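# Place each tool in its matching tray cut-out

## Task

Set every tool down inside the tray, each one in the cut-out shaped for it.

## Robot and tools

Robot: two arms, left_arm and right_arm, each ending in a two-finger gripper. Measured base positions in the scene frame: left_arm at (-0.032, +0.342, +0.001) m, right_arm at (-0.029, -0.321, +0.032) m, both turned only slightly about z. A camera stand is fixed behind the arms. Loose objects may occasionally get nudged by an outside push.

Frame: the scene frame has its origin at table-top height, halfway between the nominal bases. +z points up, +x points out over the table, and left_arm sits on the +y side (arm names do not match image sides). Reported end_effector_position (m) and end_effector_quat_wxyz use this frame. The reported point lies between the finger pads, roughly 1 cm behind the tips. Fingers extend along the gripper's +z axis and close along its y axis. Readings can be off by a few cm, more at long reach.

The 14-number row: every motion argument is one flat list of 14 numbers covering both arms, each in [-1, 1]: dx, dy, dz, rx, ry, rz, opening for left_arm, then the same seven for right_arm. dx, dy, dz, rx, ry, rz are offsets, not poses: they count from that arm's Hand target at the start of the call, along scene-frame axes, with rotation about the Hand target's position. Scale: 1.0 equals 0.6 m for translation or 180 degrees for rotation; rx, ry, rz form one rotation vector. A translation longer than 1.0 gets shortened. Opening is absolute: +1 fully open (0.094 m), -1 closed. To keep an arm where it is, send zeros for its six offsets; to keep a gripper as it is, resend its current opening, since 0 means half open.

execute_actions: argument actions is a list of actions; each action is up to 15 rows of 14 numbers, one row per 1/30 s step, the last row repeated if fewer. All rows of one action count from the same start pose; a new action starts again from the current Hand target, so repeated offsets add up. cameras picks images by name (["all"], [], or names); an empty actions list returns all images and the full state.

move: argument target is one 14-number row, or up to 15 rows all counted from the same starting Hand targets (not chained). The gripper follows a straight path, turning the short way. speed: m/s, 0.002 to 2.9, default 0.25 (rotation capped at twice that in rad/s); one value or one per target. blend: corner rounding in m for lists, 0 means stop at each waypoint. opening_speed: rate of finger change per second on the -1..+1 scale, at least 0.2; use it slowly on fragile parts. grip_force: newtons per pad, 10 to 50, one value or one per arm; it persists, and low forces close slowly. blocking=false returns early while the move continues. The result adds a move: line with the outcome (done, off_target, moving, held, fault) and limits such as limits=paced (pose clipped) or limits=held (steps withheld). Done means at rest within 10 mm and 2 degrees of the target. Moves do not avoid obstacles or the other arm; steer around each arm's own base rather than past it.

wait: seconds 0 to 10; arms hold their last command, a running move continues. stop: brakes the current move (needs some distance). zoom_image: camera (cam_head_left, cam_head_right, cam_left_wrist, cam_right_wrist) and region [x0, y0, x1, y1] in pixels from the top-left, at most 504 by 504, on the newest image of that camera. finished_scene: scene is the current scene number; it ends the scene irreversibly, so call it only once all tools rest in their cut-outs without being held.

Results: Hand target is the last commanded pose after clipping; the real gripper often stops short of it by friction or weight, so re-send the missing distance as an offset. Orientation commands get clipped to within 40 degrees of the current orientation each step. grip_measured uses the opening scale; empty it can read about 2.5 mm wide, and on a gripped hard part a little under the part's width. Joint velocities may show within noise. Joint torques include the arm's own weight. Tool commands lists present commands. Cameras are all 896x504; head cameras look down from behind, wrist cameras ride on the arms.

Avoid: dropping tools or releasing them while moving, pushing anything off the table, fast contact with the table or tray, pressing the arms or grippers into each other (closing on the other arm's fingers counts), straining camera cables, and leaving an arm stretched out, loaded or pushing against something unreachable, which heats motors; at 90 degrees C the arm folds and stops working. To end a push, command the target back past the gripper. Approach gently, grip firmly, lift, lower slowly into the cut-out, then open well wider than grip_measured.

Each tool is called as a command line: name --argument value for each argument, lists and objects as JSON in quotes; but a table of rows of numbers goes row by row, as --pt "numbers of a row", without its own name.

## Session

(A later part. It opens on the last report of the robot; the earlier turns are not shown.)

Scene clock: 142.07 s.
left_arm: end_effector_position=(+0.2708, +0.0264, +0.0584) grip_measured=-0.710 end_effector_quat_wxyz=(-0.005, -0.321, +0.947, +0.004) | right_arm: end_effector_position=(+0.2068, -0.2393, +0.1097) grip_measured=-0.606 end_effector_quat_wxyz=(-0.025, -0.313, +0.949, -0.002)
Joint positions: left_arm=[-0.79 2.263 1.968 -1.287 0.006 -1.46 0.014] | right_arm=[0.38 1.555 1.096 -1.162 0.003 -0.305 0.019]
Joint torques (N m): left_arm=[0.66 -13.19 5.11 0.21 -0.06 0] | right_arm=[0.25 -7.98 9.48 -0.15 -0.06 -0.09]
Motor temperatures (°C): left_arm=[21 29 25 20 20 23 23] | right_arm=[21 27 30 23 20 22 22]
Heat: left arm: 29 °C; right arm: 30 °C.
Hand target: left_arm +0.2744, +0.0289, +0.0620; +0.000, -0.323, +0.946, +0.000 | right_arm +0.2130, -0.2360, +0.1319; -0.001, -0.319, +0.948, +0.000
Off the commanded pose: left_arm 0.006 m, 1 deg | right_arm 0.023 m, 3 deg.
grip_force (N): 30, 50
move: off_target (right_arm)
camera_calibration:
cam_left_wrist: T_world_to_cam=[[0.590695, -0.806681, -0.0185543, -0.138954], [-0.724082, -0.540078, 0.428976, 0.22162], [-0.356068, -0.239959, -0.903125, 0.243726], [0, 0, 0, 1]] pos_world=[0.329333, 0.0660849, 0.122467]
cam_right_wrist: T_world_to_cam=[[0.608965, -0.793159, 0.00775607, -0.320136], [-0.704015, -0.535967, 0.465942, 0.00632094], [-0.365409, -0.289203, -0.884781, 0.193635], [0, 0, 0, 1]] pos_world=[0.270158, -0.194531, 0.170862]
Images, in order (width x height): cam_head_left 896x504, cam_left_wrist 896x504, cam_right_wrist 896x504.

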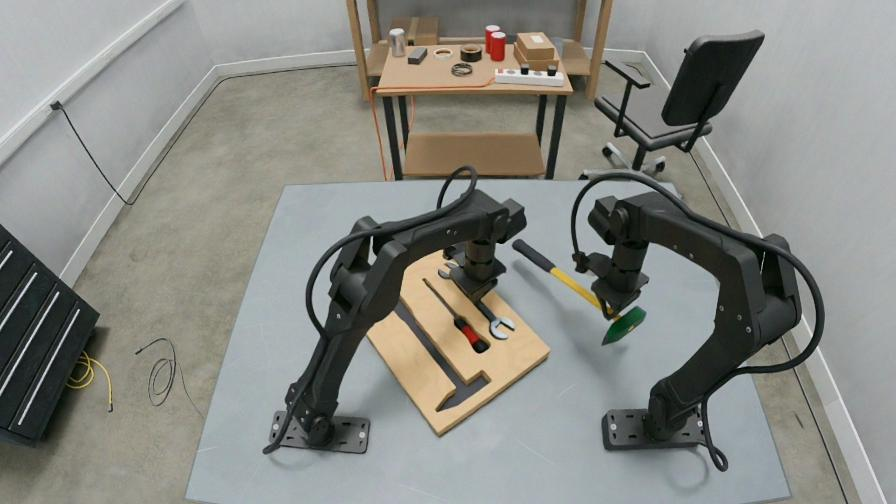

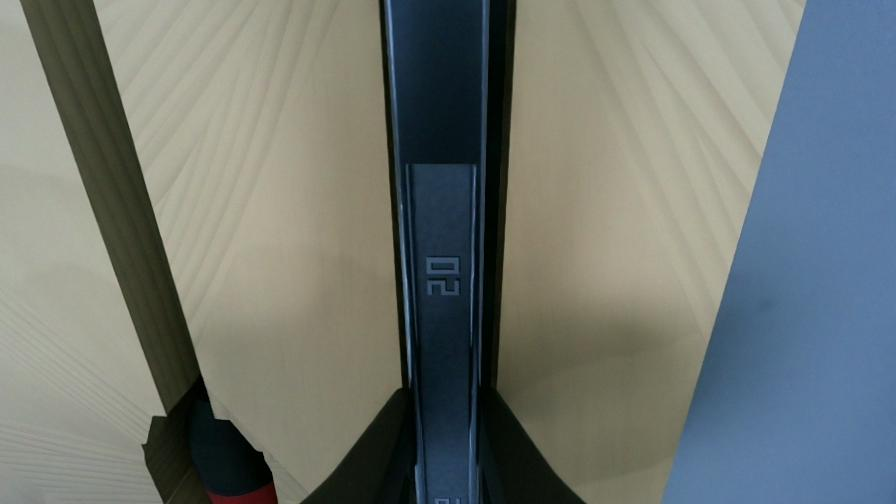

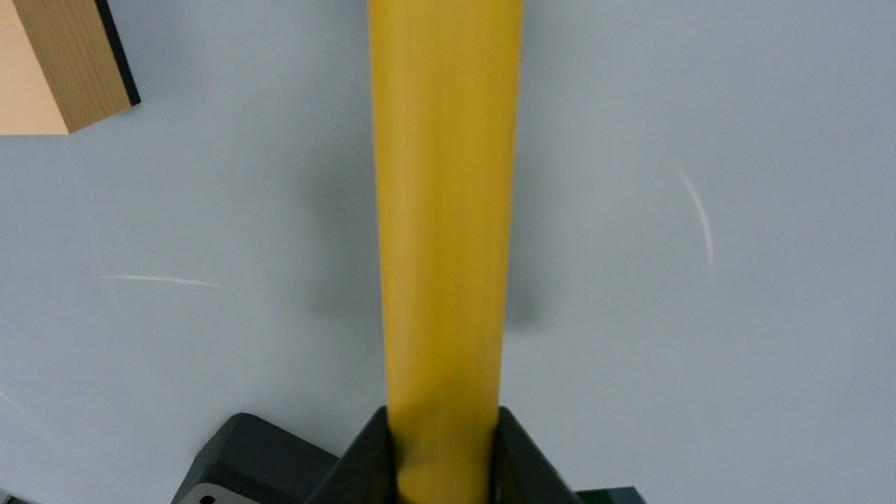

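move --pt "0.008 0.006 0.02 0 0 0 -0.78 0 0 0.0 0 0 0 -0.68" --speed 0.1 --cameras '[]'

Scene clock: 149.97 s.
left_arm: end_effector_position=(+0.2707, +0.0350, +0.0585) grip_measured=-0.710 end_effector_quat_wxyz=(-0.011, -0.321, +0.947, +0.015) | right_arm: end_effector_position=(+0.2068, -0.2393, +0.1097) grip_measured=-0.606 end_effector_quat_wxyz=(-0.025, -0.313, +0.949, -0.002)
Joint positions: left_arm=[-0.776 2.263 1.968 -1.312 0.006 -1.447 0.014] | right_arm=[0.38 1.555 1.096 -1.162 0.003 -0.306 0.019]
Joint torques (N m): left_arm=[0.65 -13.22 8.83 -0.04 -0.06 -0.01] | right_arm=[0.24 -7.97 9.48 -0.15 -0.06 -0.08]
Heat: left arm: 30 °C; right arm: 30 °C.
Hand target: left_arm +0.2793, +0.0325, +0.0740; +0.000, -0.323, +0.946, +0.000 | right_arm +0.2130, -0.2360, +0.1319; -0.001, -0.319, +0.948, +0.000
Off the commanded pose: left_arm 0.018 m, 2 deg | right_arm 0.023 m, 3 deg.
grip_force (N): 30, 50
move: off_target (left_arm, right_arm)
No camera images: "cameras" was empty.

move --pt "-0.0148 -0.0118 -0.02 0 0 0 -0.78 0 0 0.0 0 0 0 -0.68" --speed 0.1 --cameras '["cam_left_wrist"]'

Scene clock: 155.00 s.
left_arm: end_effector_position=(+0.2709, +0.0262, +0.0584) grip_measured=-0.710 end_effector_quat_wxyz=(-0.005, -0.322, +0.947, +0.003) | right_arm: end_effector_position=(+0.2068, -0.2393, +0.1097) grip_measured=-0.606 end_effector_quat_wxyz=(-0.025, -0.313, +0.949, -0.002)
Joint positions: left_arm=[-0.79 2.263 1.968 -1.286 0.006 -1.461 0.014] | right_arm=[0.38 1.555 1.096 -1.162 0.003 -0.306 0.019]
Joint torques (N m): left_arm=[-0.53 -13.34 4.93 0.23 -0.06 -0.09] | right_arm=[0.24 -7.98 9.46 -0.15 -0.05 -0.09]
Heat: left arm: 30 °C; right arm: 30 °C.
Hand target: left_arm +0.2703, +0.0254, +0.0620; +0.000, -0.323, +0.946, +0.000 | right_arm +0.2130, -0.2360, +0.1319; -0.001, -0.319, +0.948, +0.000
Off the commanded pose: left_arm 0.004 m, 1 deg | right_arm 0.023 m, 3 deg.
grip_force (N): 30, 50
move: off_target (right_arm)
camera_calibration:
cam_left_wrist: T_world_to_cam=[[0.591628, -0.806014, -0.0178413, -0.139473], [-0.723672, -0.540681, 0.428908, 0.22148], [-0.355353, -0.240843, -0.903172, 0.243532], [0, 0, 0, 1]] pos_world=[0.329335, 0.0659859, 0.122468]
Images, in order (width x height): cam_left_wrist 896x504.

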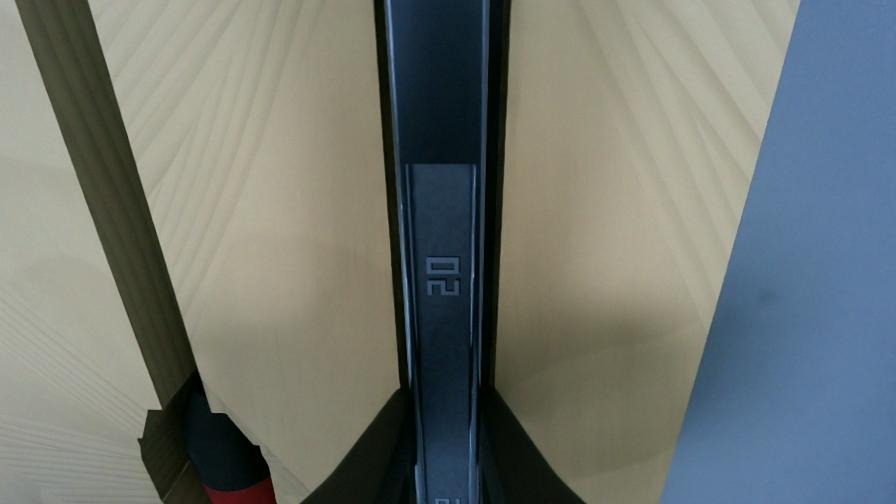

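move --pt "0.0097 0.0095 0 0 0 0 -0.78 0 0 0.0 0 0 0 -0.68" --speed 0.1 --cameras '["cam_left_wrist"]'

Scene clock: 158.27 s.
left_arm: end_effector_position=(+0.2731, +0.0281, +0.0584) grip_measured=-0.710 end_effector_quat_wxyz=(-0.005, -0.322, +0.947, +0.003) | right_arm: end_effector_position=(+0.2068, -0.2393, +0.1097) grip_measured=-0.606 end_effector_quat_wxyz=(-0.025, -0.313, +0.949, -0.002)
Joint positions: left_arm=[-0.783 2.263 1.968 -1.286 0.006 -1.454 0.014] | right_arm=[0.38 1.555 1.096 -1.162 0.003 -0.306 0.019]
Joint torques (N m): left_arm=[0.58 -13.35 4.9 0.21 -0.07 0.06] | right_arm=[0.23 -7.95 9.47 -0.14 -0.05 -0.09]
Heat: left arm: 30 °C; right arm: 30 °C.
Hand target: left_arm +0.2762, +0.0311, +0.0620; +0.000, -0.323, +0.946, +0.000 | right_arm +0.2130, -0.2360, +0.1319; -0.001, -0.319, +0.948, +0.000
Off the commanded pose: left_arm 0.006 m, 1 deg | right_arm 0.023 m, 3 deg.
grip_force (N): 30, 50
move: off_target (right_arm)
camera_calibration:
cam_left_wrist: T_world_to_cam=[[0.591368, -0.806215, -0.0173721, -0.139142], [-0.72398, -0.540289, 0.428882, 0.224105], [-0.355157, -0.24105, -0.903193, 0.244688], [0, 0, 0, 1]] pos_world=[0.331434, 0.0678857, 0.122469]
Images, in order (width x height): cam_left_wrist 896x504.

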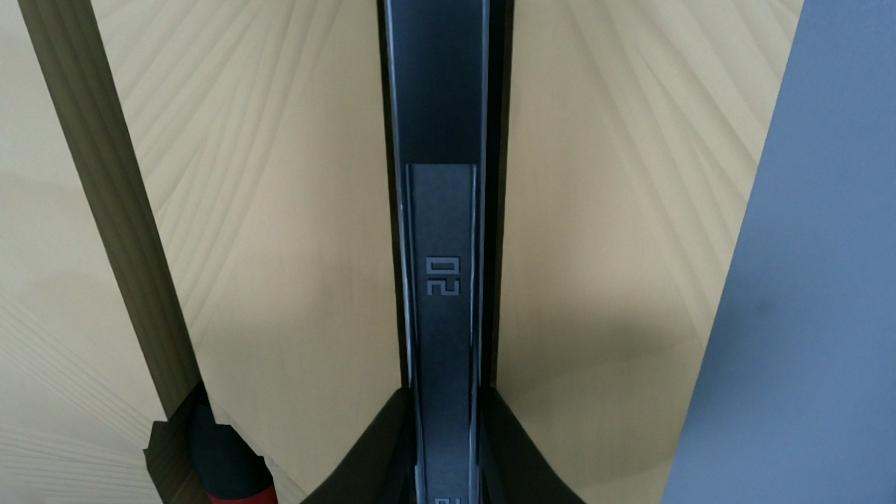

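move --pt "0 0 0 0 0 0 -0.35 0 0 0.0 0 0 0 -0.68" --speed 0.1 --opening_speed 0.3 --cameras '["cam_left_wrist"]'

Scene clock: 162.13 s.
left_arm: end_effector_position=(+0.2731, +0.0281, +0.0584) grip_measured=-0.352 end_effector_quat_wxyz=(-0.005, -0.321, +0.947, +0.003) | right_arm: end_effector_position=(+0.2068, -0.2393, +0.1097) grip_measured=-0.606 end_effector_quat_wxyz=(-0.025, -0.313, +0.949, -0.002)
Joint positions: left_arm=[-0.783 2.263 1.968 -1.286 0.006 -1.453 0.03] | right_arm=[0.38 1.555 1.096 -1.162 0.003 -0.306 0.019]
Joint torques (N m): left_arm=[0.66 -13.35 4.9 0.21 -0.06 0] | right_arm=[0.24 -7.98 9.44 -0.16 -0.06 -0.09]
Heat: left arm: 30 °C; right arm: 30 °C.
Hand target: left_arm +0.2762, +0.0312, +0.0620; +0.000, -0.323, +0.946, +0.000 | right_arm +0.2130, -0.2360, +0.1319; -0.001, -0.319, +0.948, +0.000
Off the commanded pose: left_arm 0.006 m, 1 deg | right_arm 0.023 m, 3 deg.
grip_force (N): 30, 50
move: off_target (right_arm)
camera_calibration:
cam_left_wrist: T_world_to_cam=[[0.590719, -0.80669, -0.0173831, -0.138952], [-0.724415, -0.539712, 0.428876, 0.224282], [-0.355352, -0.240752, -0.903196, 0.244768], [0, 0, 0, 1]] pos_world=[0.331533, 0.0678851, 0.122469]
Images, in order (width x height): cam_left_wrist 896x504.

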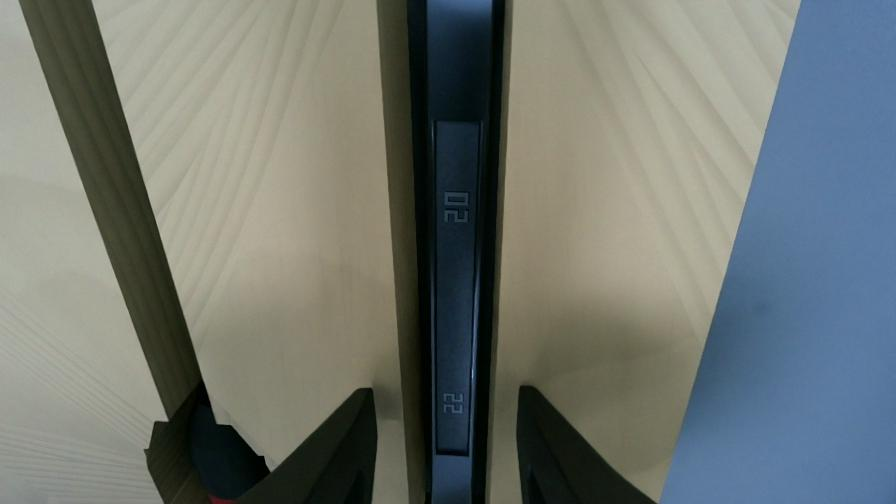

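move --pt "0 0 0.1 0 0 0 -0.35 0 0 0.0 0 0 0 -0.68" --pt "-0.127 0.548 0.28 -0.1423 0.0412 0.395 -0.35 0 0 0 0 0 0 -0.68" --pt "-0.127 0.548 0.28 -0.1423 0.0412 0.395 -0.35 -0.1467 0.5433 0.0137 0 0 0 -0.68" --speed 0.3 --blend '[0.03, 0.03, 0]' --cameras '["all"]'

Scene clock: 186.27 s.
left_arm: end_effector_position=(+0.2055, +0.3617, +0.2269) grip_measured=-0.352 end_effector_quat_wxyz=(+0.069, +0.807, -0.549, +0.207) | right_arm: end_effector_position=(+0.1204, +0.0886, +0.1218) grip_measured=-0.606 end_effector_quat_wxyz=(-0.012, -0.325, +0.946, -0.006)
Joint positions: left_arm=[0.411 1.345 1.44 -1.546 0.424 -1.578 0.03] | right_arm=[1.263 2.273 2.113 -1.435 -0.011 0.553 0.019]
Joint torques (N m): left_arm=[0.55 -5.5 4.66 0.31 0.32 0.02] | right_arm=[-0.47 -11.17 9.96 -0.08 0.1 0.11]
Heat: left arm: 30 °C; right arm: 31 °C.
Hand target: left_arm +0.2000, +0.3599, +0.2300; +0.124, +0.800, -0.560, +0.177 | right_arm +0.1249, +0.0901, +0.1402; -0.001, -0.319, +0.948, +0.000
Off the commanded pose: left_arm 0.007 m, 7 deg | right_arm 0.019 m, 2 deg.
joint sent to its limit (left arm) — joint 4 (wrist pitch), lower limit. The joint targets are off in orientation, not in position.
grip_force (N): 30, 50
move: off_target (left_arm, right_arm)
camera_calibration:
cam_left_wrist: T_world_to_cam=[[0.922777, 0.367182, 0.116877, -0.350355], [0.159699, -0.640458, 0.751206, 0.064694], [0.350684, -0.67453, -0.649638, 0.407473], [0, 0, 0, 1]] pos_world=[0.170073, 0.444931, 0.25706]
cam_right_wrist: T_world_to_cam=[[0.6281, -0.777788, 0.0231348, -0.013088], [-0.702786, -0.554268, 0.445958, 0.119484], [-0.334038, -0.296365, -0.894755, 0.265755], [0, 0, 0, 1]] pos_world=[0.180965, 0.134807, 0.184804]

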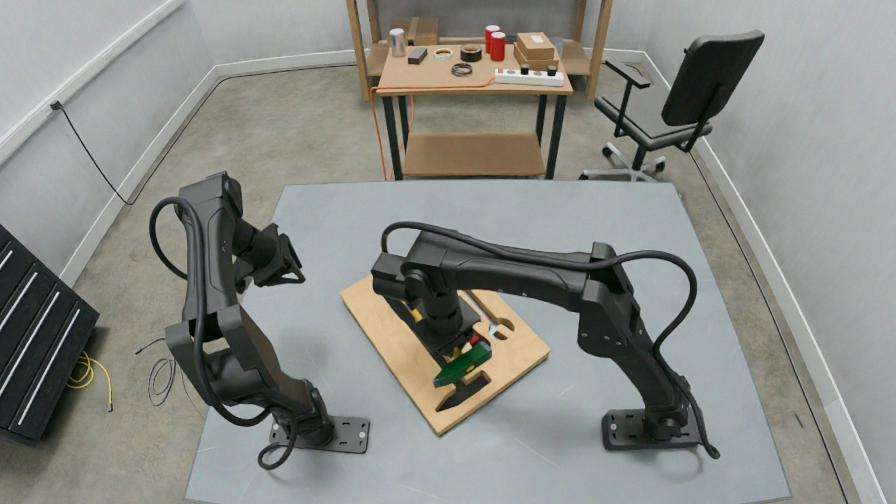

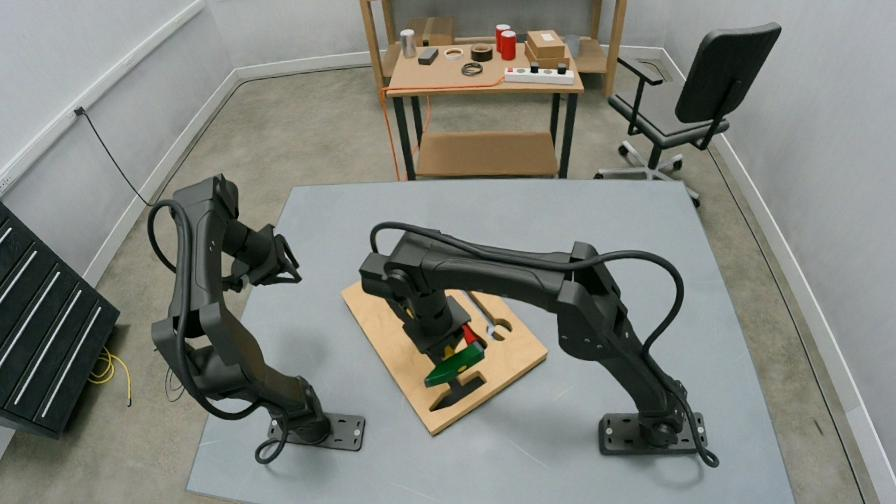

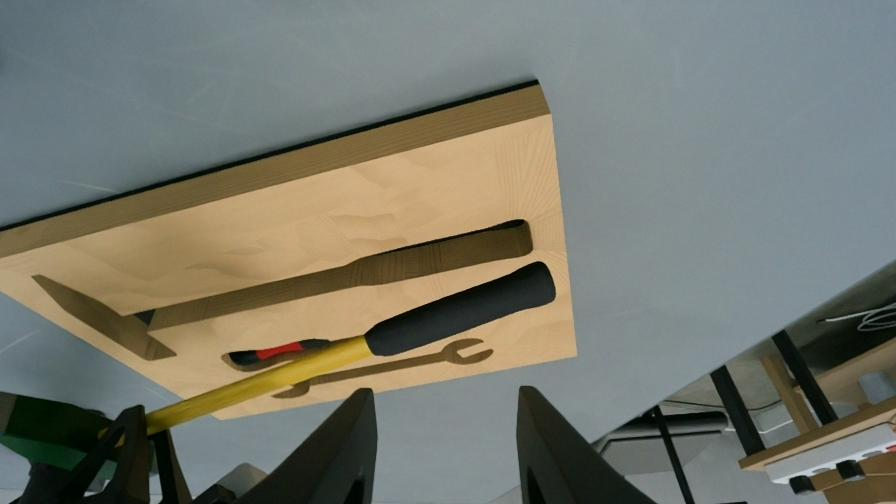

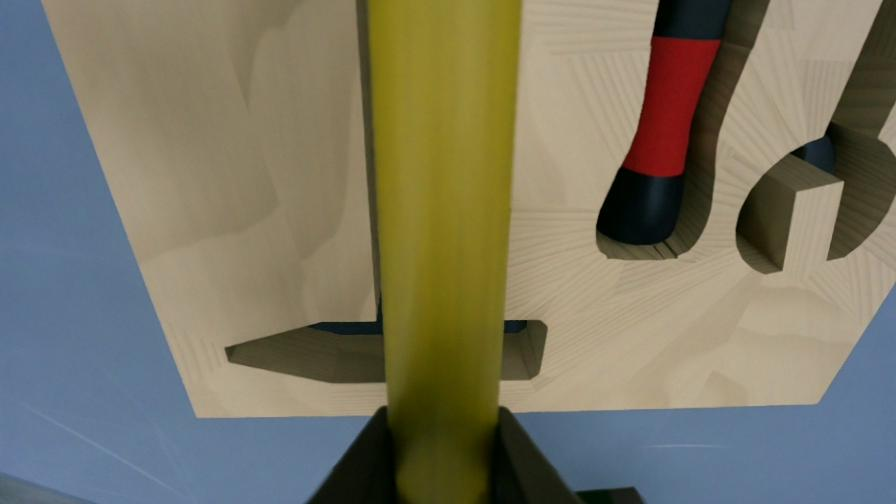

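zoom_image --camera "cam_head_left" --region '[380, 290, 540, 420]'

zoom_image --camera "cam_head_right" --region '[380, 290, 540, 420]'

zoom_image --camera "cam_left_wrist" --region '[0, 200, 400, 504]'

Scaled by 3.150.

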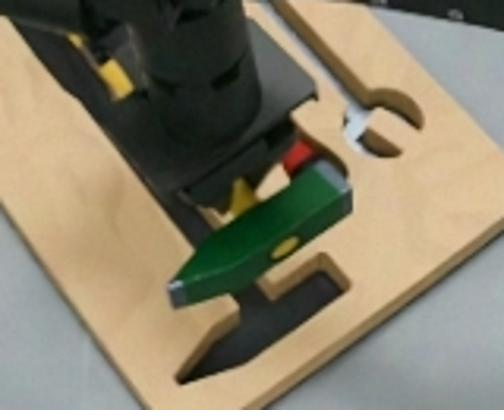

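Scaled by 3.150.

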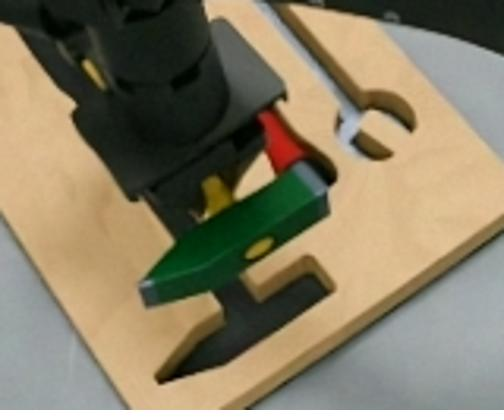

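Scaled by 1.260.

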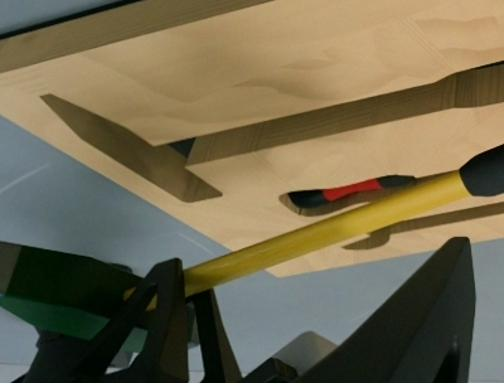

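move --pt "-0.05 0.0 -0.02 0 0 -0.122 -0.35 -0.008 -0.006 -0.075 0.0234 -0.0311 0 -0.68" --speed 0.15 --cameras '["all"]'

Scene clock: 231.33 s.
left_arm: end_effector_position=(+0.1756, +0.3609, +0.2159) grip_measured=-0.352 end_effector_quat_wxyz=(+0.020, +0.705, -0.681, +0.197) | right_arm: end_effector_position=(+0.1207, +0.0857, +0.0641) grip_measured=-0.606 end_effector_quat_wxyz=(+0.037, -0.318, +0.947, +0.000)
Joint positions: left_arm=[0.43 1.23 1.326 -1.549 0.382 -1.213 0.03] | right_arm=[1.289 2.198 1.757 -1.085 0.058 0.591 0.019]
Joint torques (N m): left_arm=[-0.05 -4.51 4.67 0.33 0.15 0.05] | right_arm=[0.54 -15.76 5.59 0.24 0.13 0.04]
Heat: left arm: 26 °C; right arm: 33 °C.
Hand target: left_arm +0.1700, +0.3600, +0.2179; +0.155, +0.678, -0.702, +0.150 | right_arm +0.1201, +0.0865, +0.0952; +0.057, -0.318, +0.946, +0.019
Off the commanded pose: left_arm 0.006 m, 17 deg | right_arm 0.031 m, 3 deg.
joint sent to its limit (left arm) — joint 4 (wrist pitch), lower limit. The joint targets are off in orientation, not in position.
grip_force (N): 30, 50
move: off_target (left_arm, right_arm)
camera_calibration:
cam_left_wrist: T_world_to_cam=[[0.969795, 0.0478393, 0.239182, -0.240581], [-0.126881, -0.738534, 0.662169, 0.182161], [0.208322, -0.672516, -0.710157, 0.447658], [0, 0, 0, 1]] pos_world=[0.16317, 0.447099, 0.254829]
cam_right_wrist: T_world_to_cam=[[0.614867, -0.787345, 0.0450137, -0.0131269], [-0.745655, -0.561827, 0.358259, 0.155282], [-0.256784, -0.253846, -0.932536, 0.202727], [0, 0, 0, 1]] pos_world=[0.175915, 0.128368, 0.13401]

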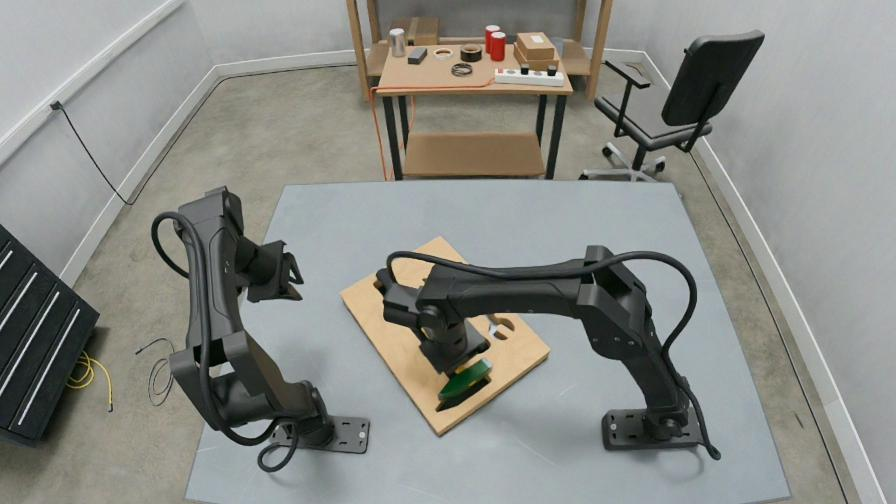

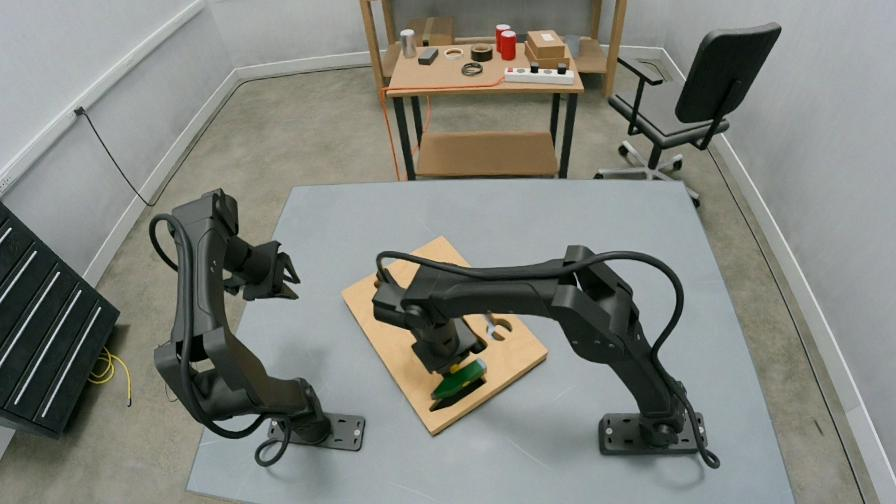

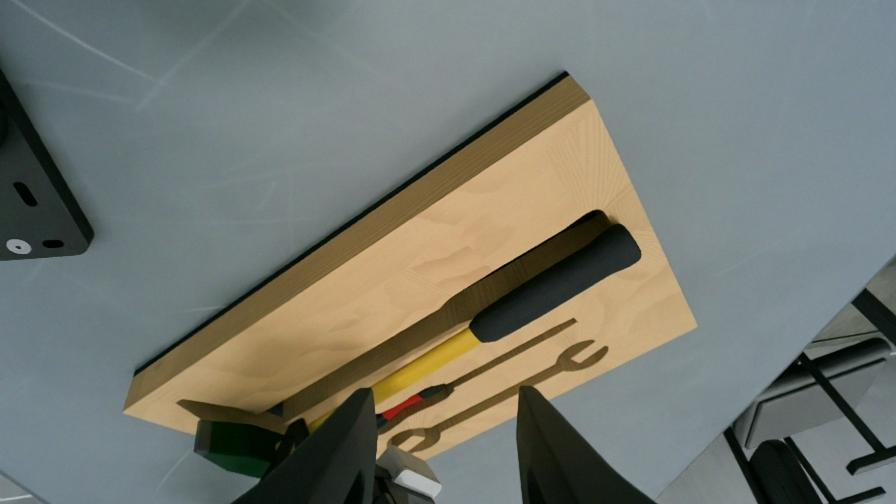

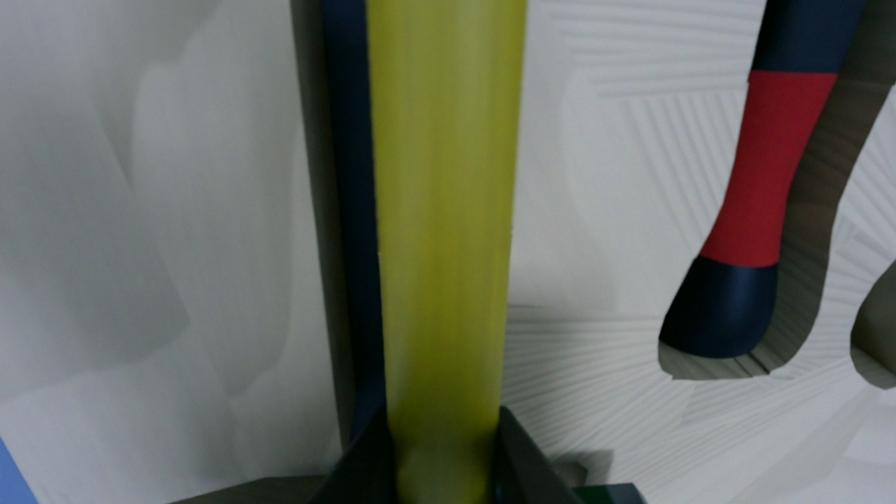

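zoom_image --camera "cam_left_wrist" --region '[110, 330, 410, 504]'

zoom_image --camera "cam_head_left" --region '[410, 330, 530, 430]'

zoom_image --camera "cam_head_right" --region '[400, 330, 520, 430]'

Scaled by 1.680.

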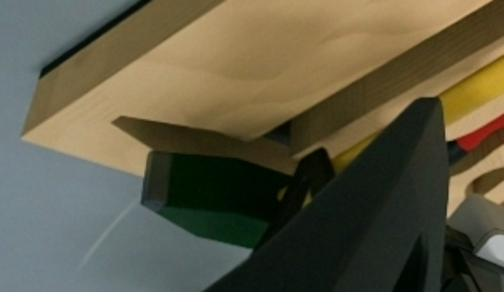

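Scaled by 4.200.

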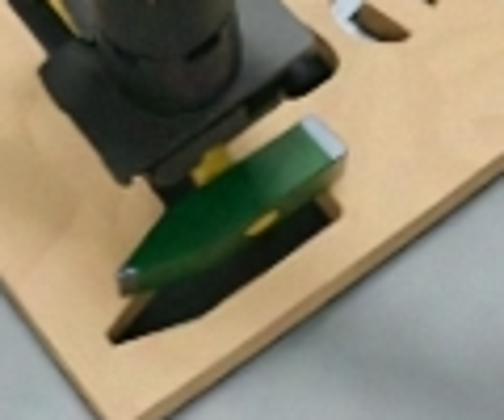

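Scaled by 4.200.

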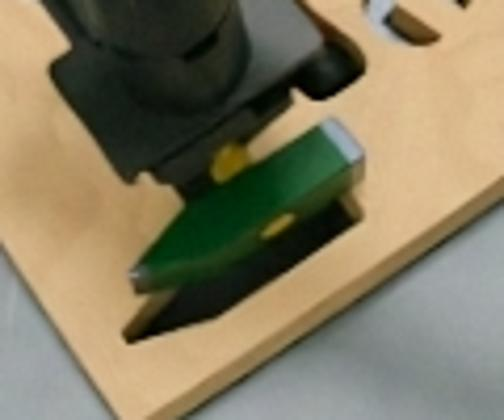

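zoom_image --camera "cam_head_left" --region '[430, 350, 500, 420]'

zoom_image --camera "cam_left_wrist" --region '[170, 390, 330, 500]'

Scaled by 7.200.

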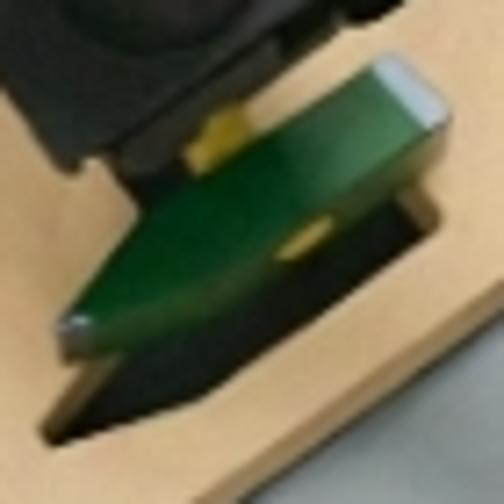

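Scaled by 3.150.

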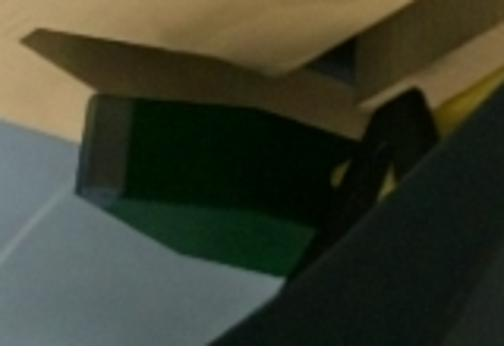

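zoom_image --camera "cam_left_wrist" --region '[260, 190, 660, 440]'

Scaled by 1.260.

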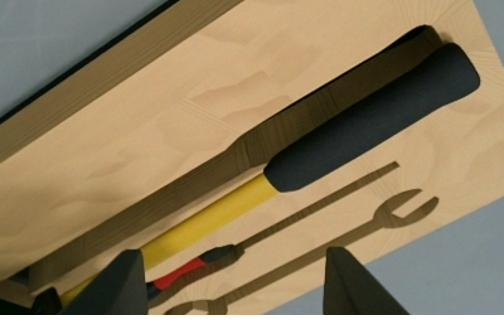

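zoom_image --camera "cam_head_right" --region '[422, 350, 492, 420]'

Scaled by 7.200.

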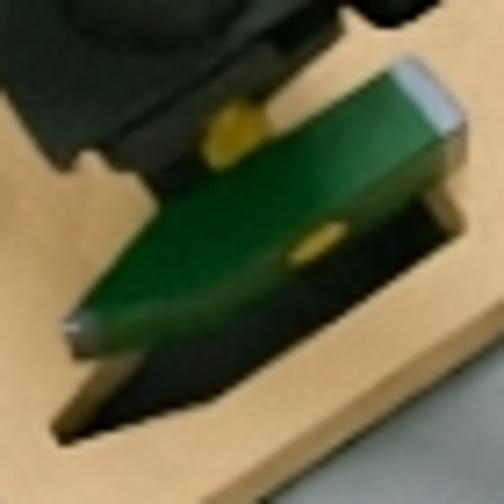

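move --pt "0 0 0 0 0 0 -0.35 -0.0186 0.0111 0.0167 0.005 -0.0067 0 -0.68" --speed 0.1 --cameras '["all"]'

Scene clock: 308.10 s.
left_arm: end_effector_position=(+0.1756, +0.3609, +0.2158) grip_measured=-0.352 end_effector_quat_wxyz=(+0.020, +0.704, -0.682, +0.197) | right_arm: end_effector_position=(+0.1048, +0.0919, +0.0675) grip_measured=-0.606 end_effector_quat_wxyz=(+0.042, -0.324, +0.945, +0.002)
Joint positions: left_arm=[0.43 1.23 1.326 -1.549 0.382 -1.212 0.03] | right_arm=[1.331 2.19 1.757 -1.086 0.065 0.62 0.019]
Joint torques (N m): left_arm=[-0.06 -4.51 4.68 0.33 0.16 0.03] | right_arm=[0.17 -16.2 6.54 0.15 0.27 0.14]
Motor temperatures (°C): left_arm=[21 24 24 20 20 23 22] | right_arm=[21 45 30 22 20 22 23]
Heat: left arm: 24 °C; right arm: 45 °C.
Hand target: left_arm +0.1700, +0.3600, +0.2179; +0.155, +0.678, -0.702, +0.150 | right_arm +0.1091, +0.0931, +0.1053; +0.070, -0.318, +0.945, +0.023
Off the commanded pose: left_arm 0.006 m, 17 deg | right_arm 0.038 m, 4 deg.
joint sent to its limit (left arm) — joint 4 (wrist pitch), lower limit. The joint targets are off in orientation, not in position.
grip_force (N): 30, 50
move: off_target (left_arm, right_arm)
camera_calibration:
cam_left_wrist: T_world_to_cam=[[0.969804, 0.0466476, 0.239382, -0.240101], [-0.12779, -0.738812, 0.661685, 0.182555], [0.207724, -0.672296, -0.710542, 0.447754], [0, 0, 0, 1]] pos_world=[0.16317, 0.447097, 0.254829]
cam_right_wrist: T_world_to_cam=[[0.624808, -0.779504, 0.0446062, -0.000410813], [-0.74114, -0.574147, 0.347946, 0.146945], [-0.245614, -0.250459, -0.936453, 0.202175], [0, 0, 0, 1]] pos_world=[0.15882, 0.134684, 0.138217]

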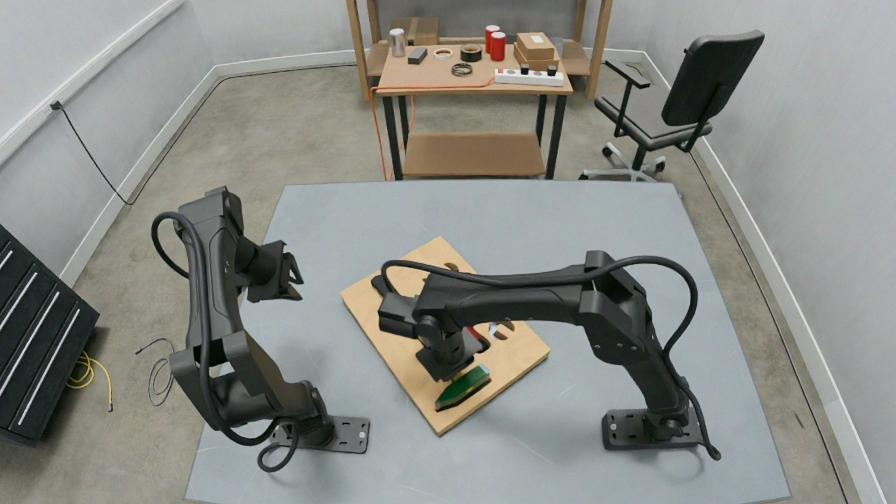

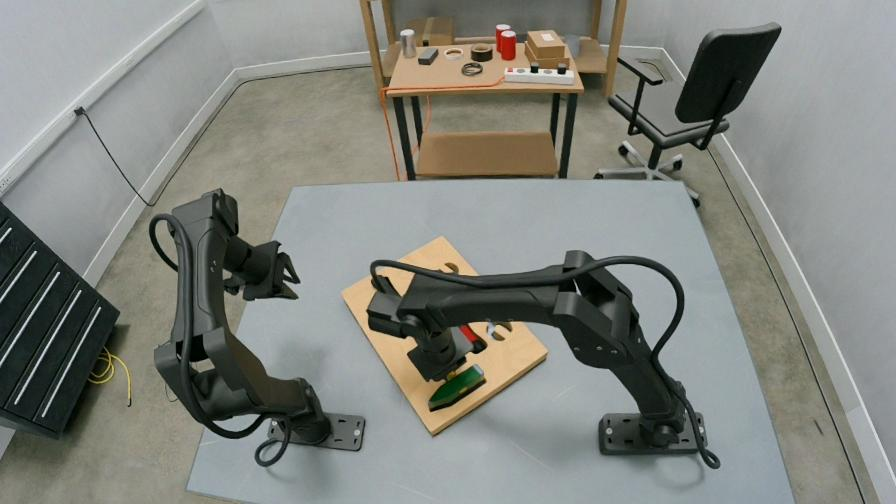

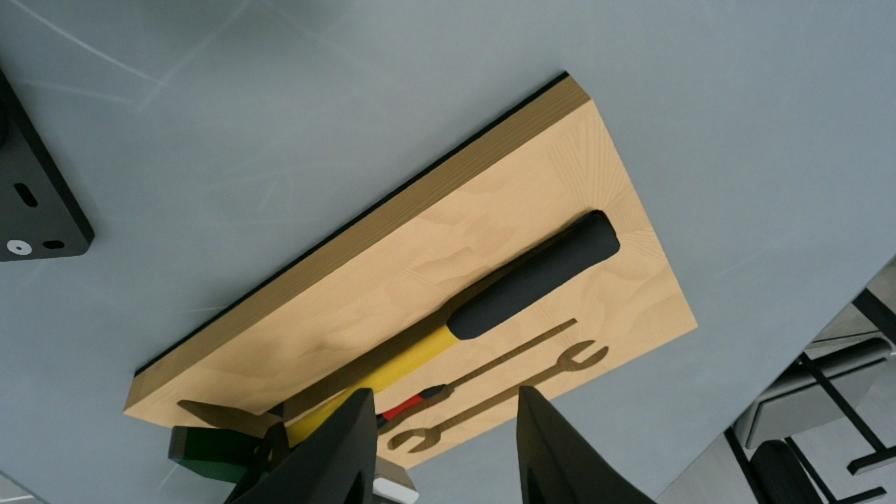

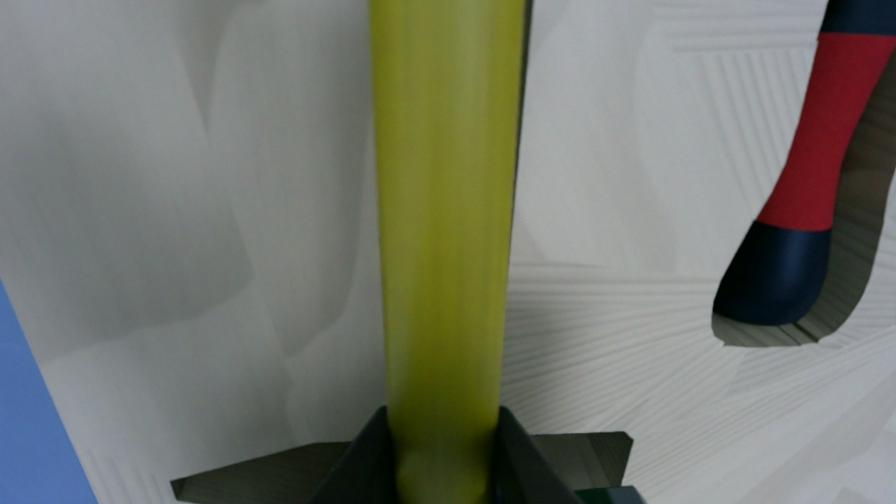

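zoom_image --camera "cam_left_wrist" --region '[400, 180, 660, 360]'

zoom_image --camera "cam_left_wrist" --region '[160, 380, 400, 500]'

zoom_image --camera "cam_head_left" --region '[430, 350, 500, 420]'

zoom_image --camera "cam_head_right" --region '[422, 350, 492, 420]'

Scaled by 1.938.

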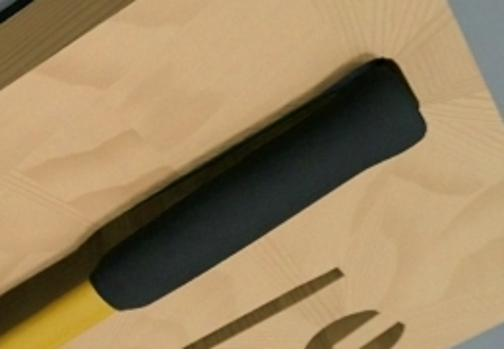

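Scaled by 2.100.

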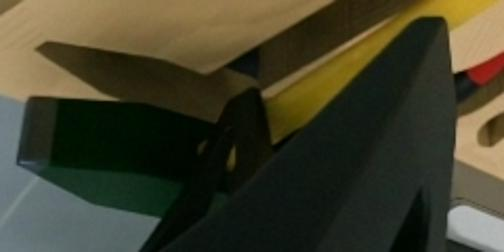

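Scaled by 7.200.

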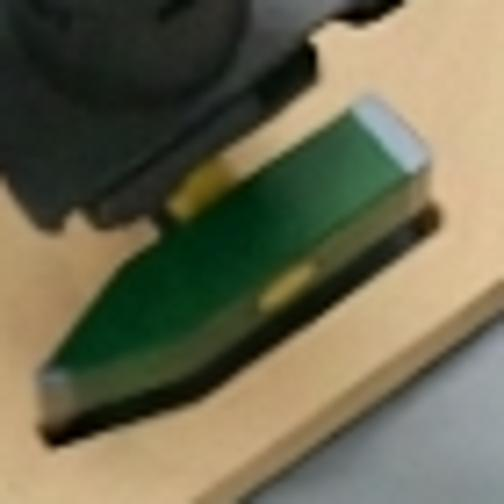

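Scaled by 7.200.

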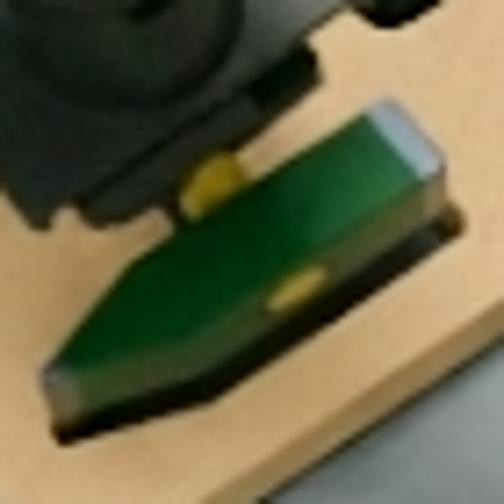

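move --pt "0 0 0 0 0 0 -0.35 0.002 -0.0027 -0.0267 0 0 -0.0111 -0.68" --speed 0.08 --cameras '["cam_head_left","cam_left_wrist","cam_right_wrist"]'

zoom_image --camera "cam_head_left" --region '[430, 350, 500, 420]'

zoom_image --camera "cam_left_wrist" --region '[160, 380, 400, 500]'

zoom_image --camera "cam_left_wrist" --region '[400, 180, 660, 360]'

Scene clock: 331.13 s.
left_arm: end_effector_position=(+0.1756, +0.3609, +0.2158) grip_measured=-0.352 end_effector_quat_wxyz=(+0.020, +0.704, -0.682, +0.197) | right_arm: end_effector_position=(+0.1041, +0.0892, +0.0581) grip_measured=-0.606 end_effector_quat_wxyz=(+0.041, -0.309, +0.950, +0.002)
Joint positions: left_arm=[0.43 1.23 1.326 -1.549 0.382 -1.212 0.03] | right_arm=[1.331 2.189 1.718 -1.049 0.066 0.653 0.019]
Joint torques (N m): left_arm=[-0.06 -4.51 4.67 0.33 0.16 0.03] | right_arm=[-0.2 -15.5 5.71 0.33 0.32 0.08]
Heat: left arm: 24 °C; right arm: 41 °C.
Hand target: left_arm +0.1700, +0.3600, +0.2179; +0.155, +0.678, -0.702, +0.150 | right_arm +0.1103, +0.0914, +0.0892; +0.070, -0.302, +0.951, +0.022
Off the commanded pose: left_arm 0.006 m, 17 deg | right_arm 0.032 m, 4 deg.
joint sent to its limit (left arm) — joint 4 (wrist pitch), lower limit. The joint targets are off in orientation, not in position.
grip_force (N): 30, 50
move: off_target (left_arm, right_arm)
camera_calibration:
cam_left_wrist: T_world_to_cam=[[0.969804, 0.0466476, 0.239382, -0.240101], [-0.12779, -0.738812, 0.661685, 0.182555], [0.207724, -0.672296, -0.710542, 0.447754], [0, 0, 0, 1]] pos_world=[0.16317, 0.447097, 0.254829]
cam_right_wrist: T_world_to_cam=[[0.59933, -0.799322, 0.0434472, 0.0028518], [-0.758926, -0.5501, 0.348457, 0.147878], [-0.254629, -0.241814, -0.936317, 0.192742], [0, 0, 0, 1]] pos_world=[0.159597, 0.130235, 0.128815]
Images, in order (width x height): cam_head_left 896x504, cam_left_wrist 896x504, cam_right_wrist 896x504.

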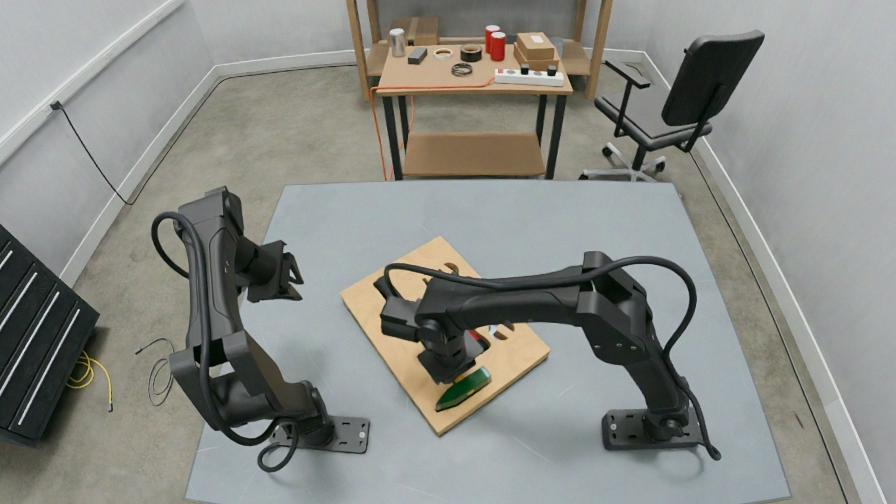

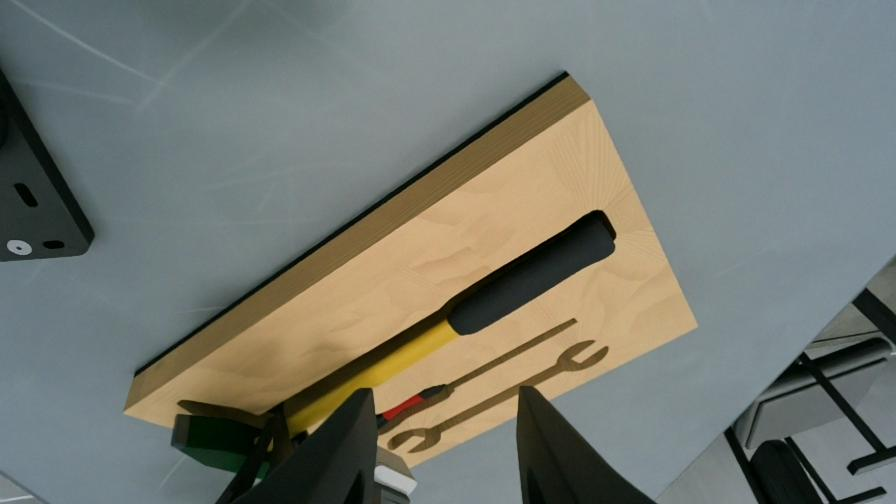

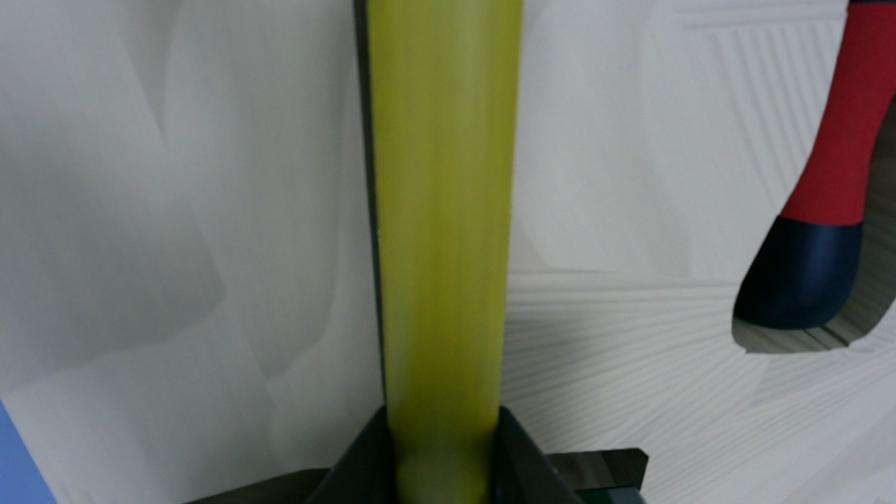

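Scaled by 7.200.

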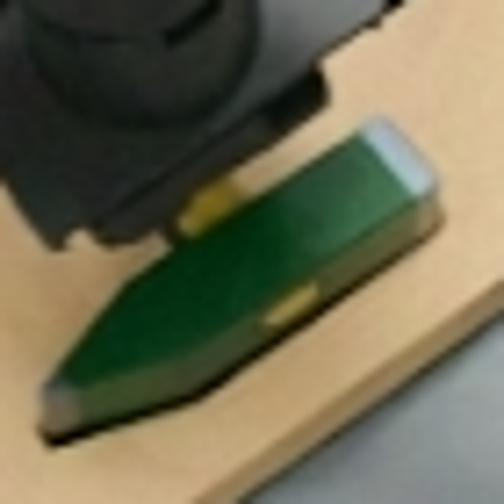

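Scaled by 2.100.

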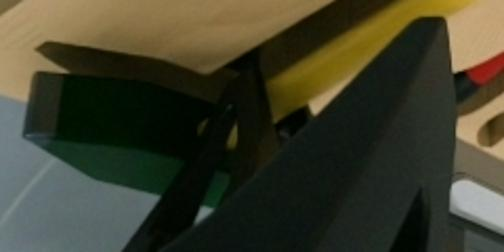

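Scaled by 1.938.

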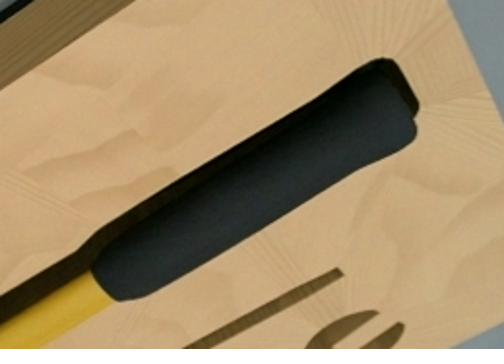

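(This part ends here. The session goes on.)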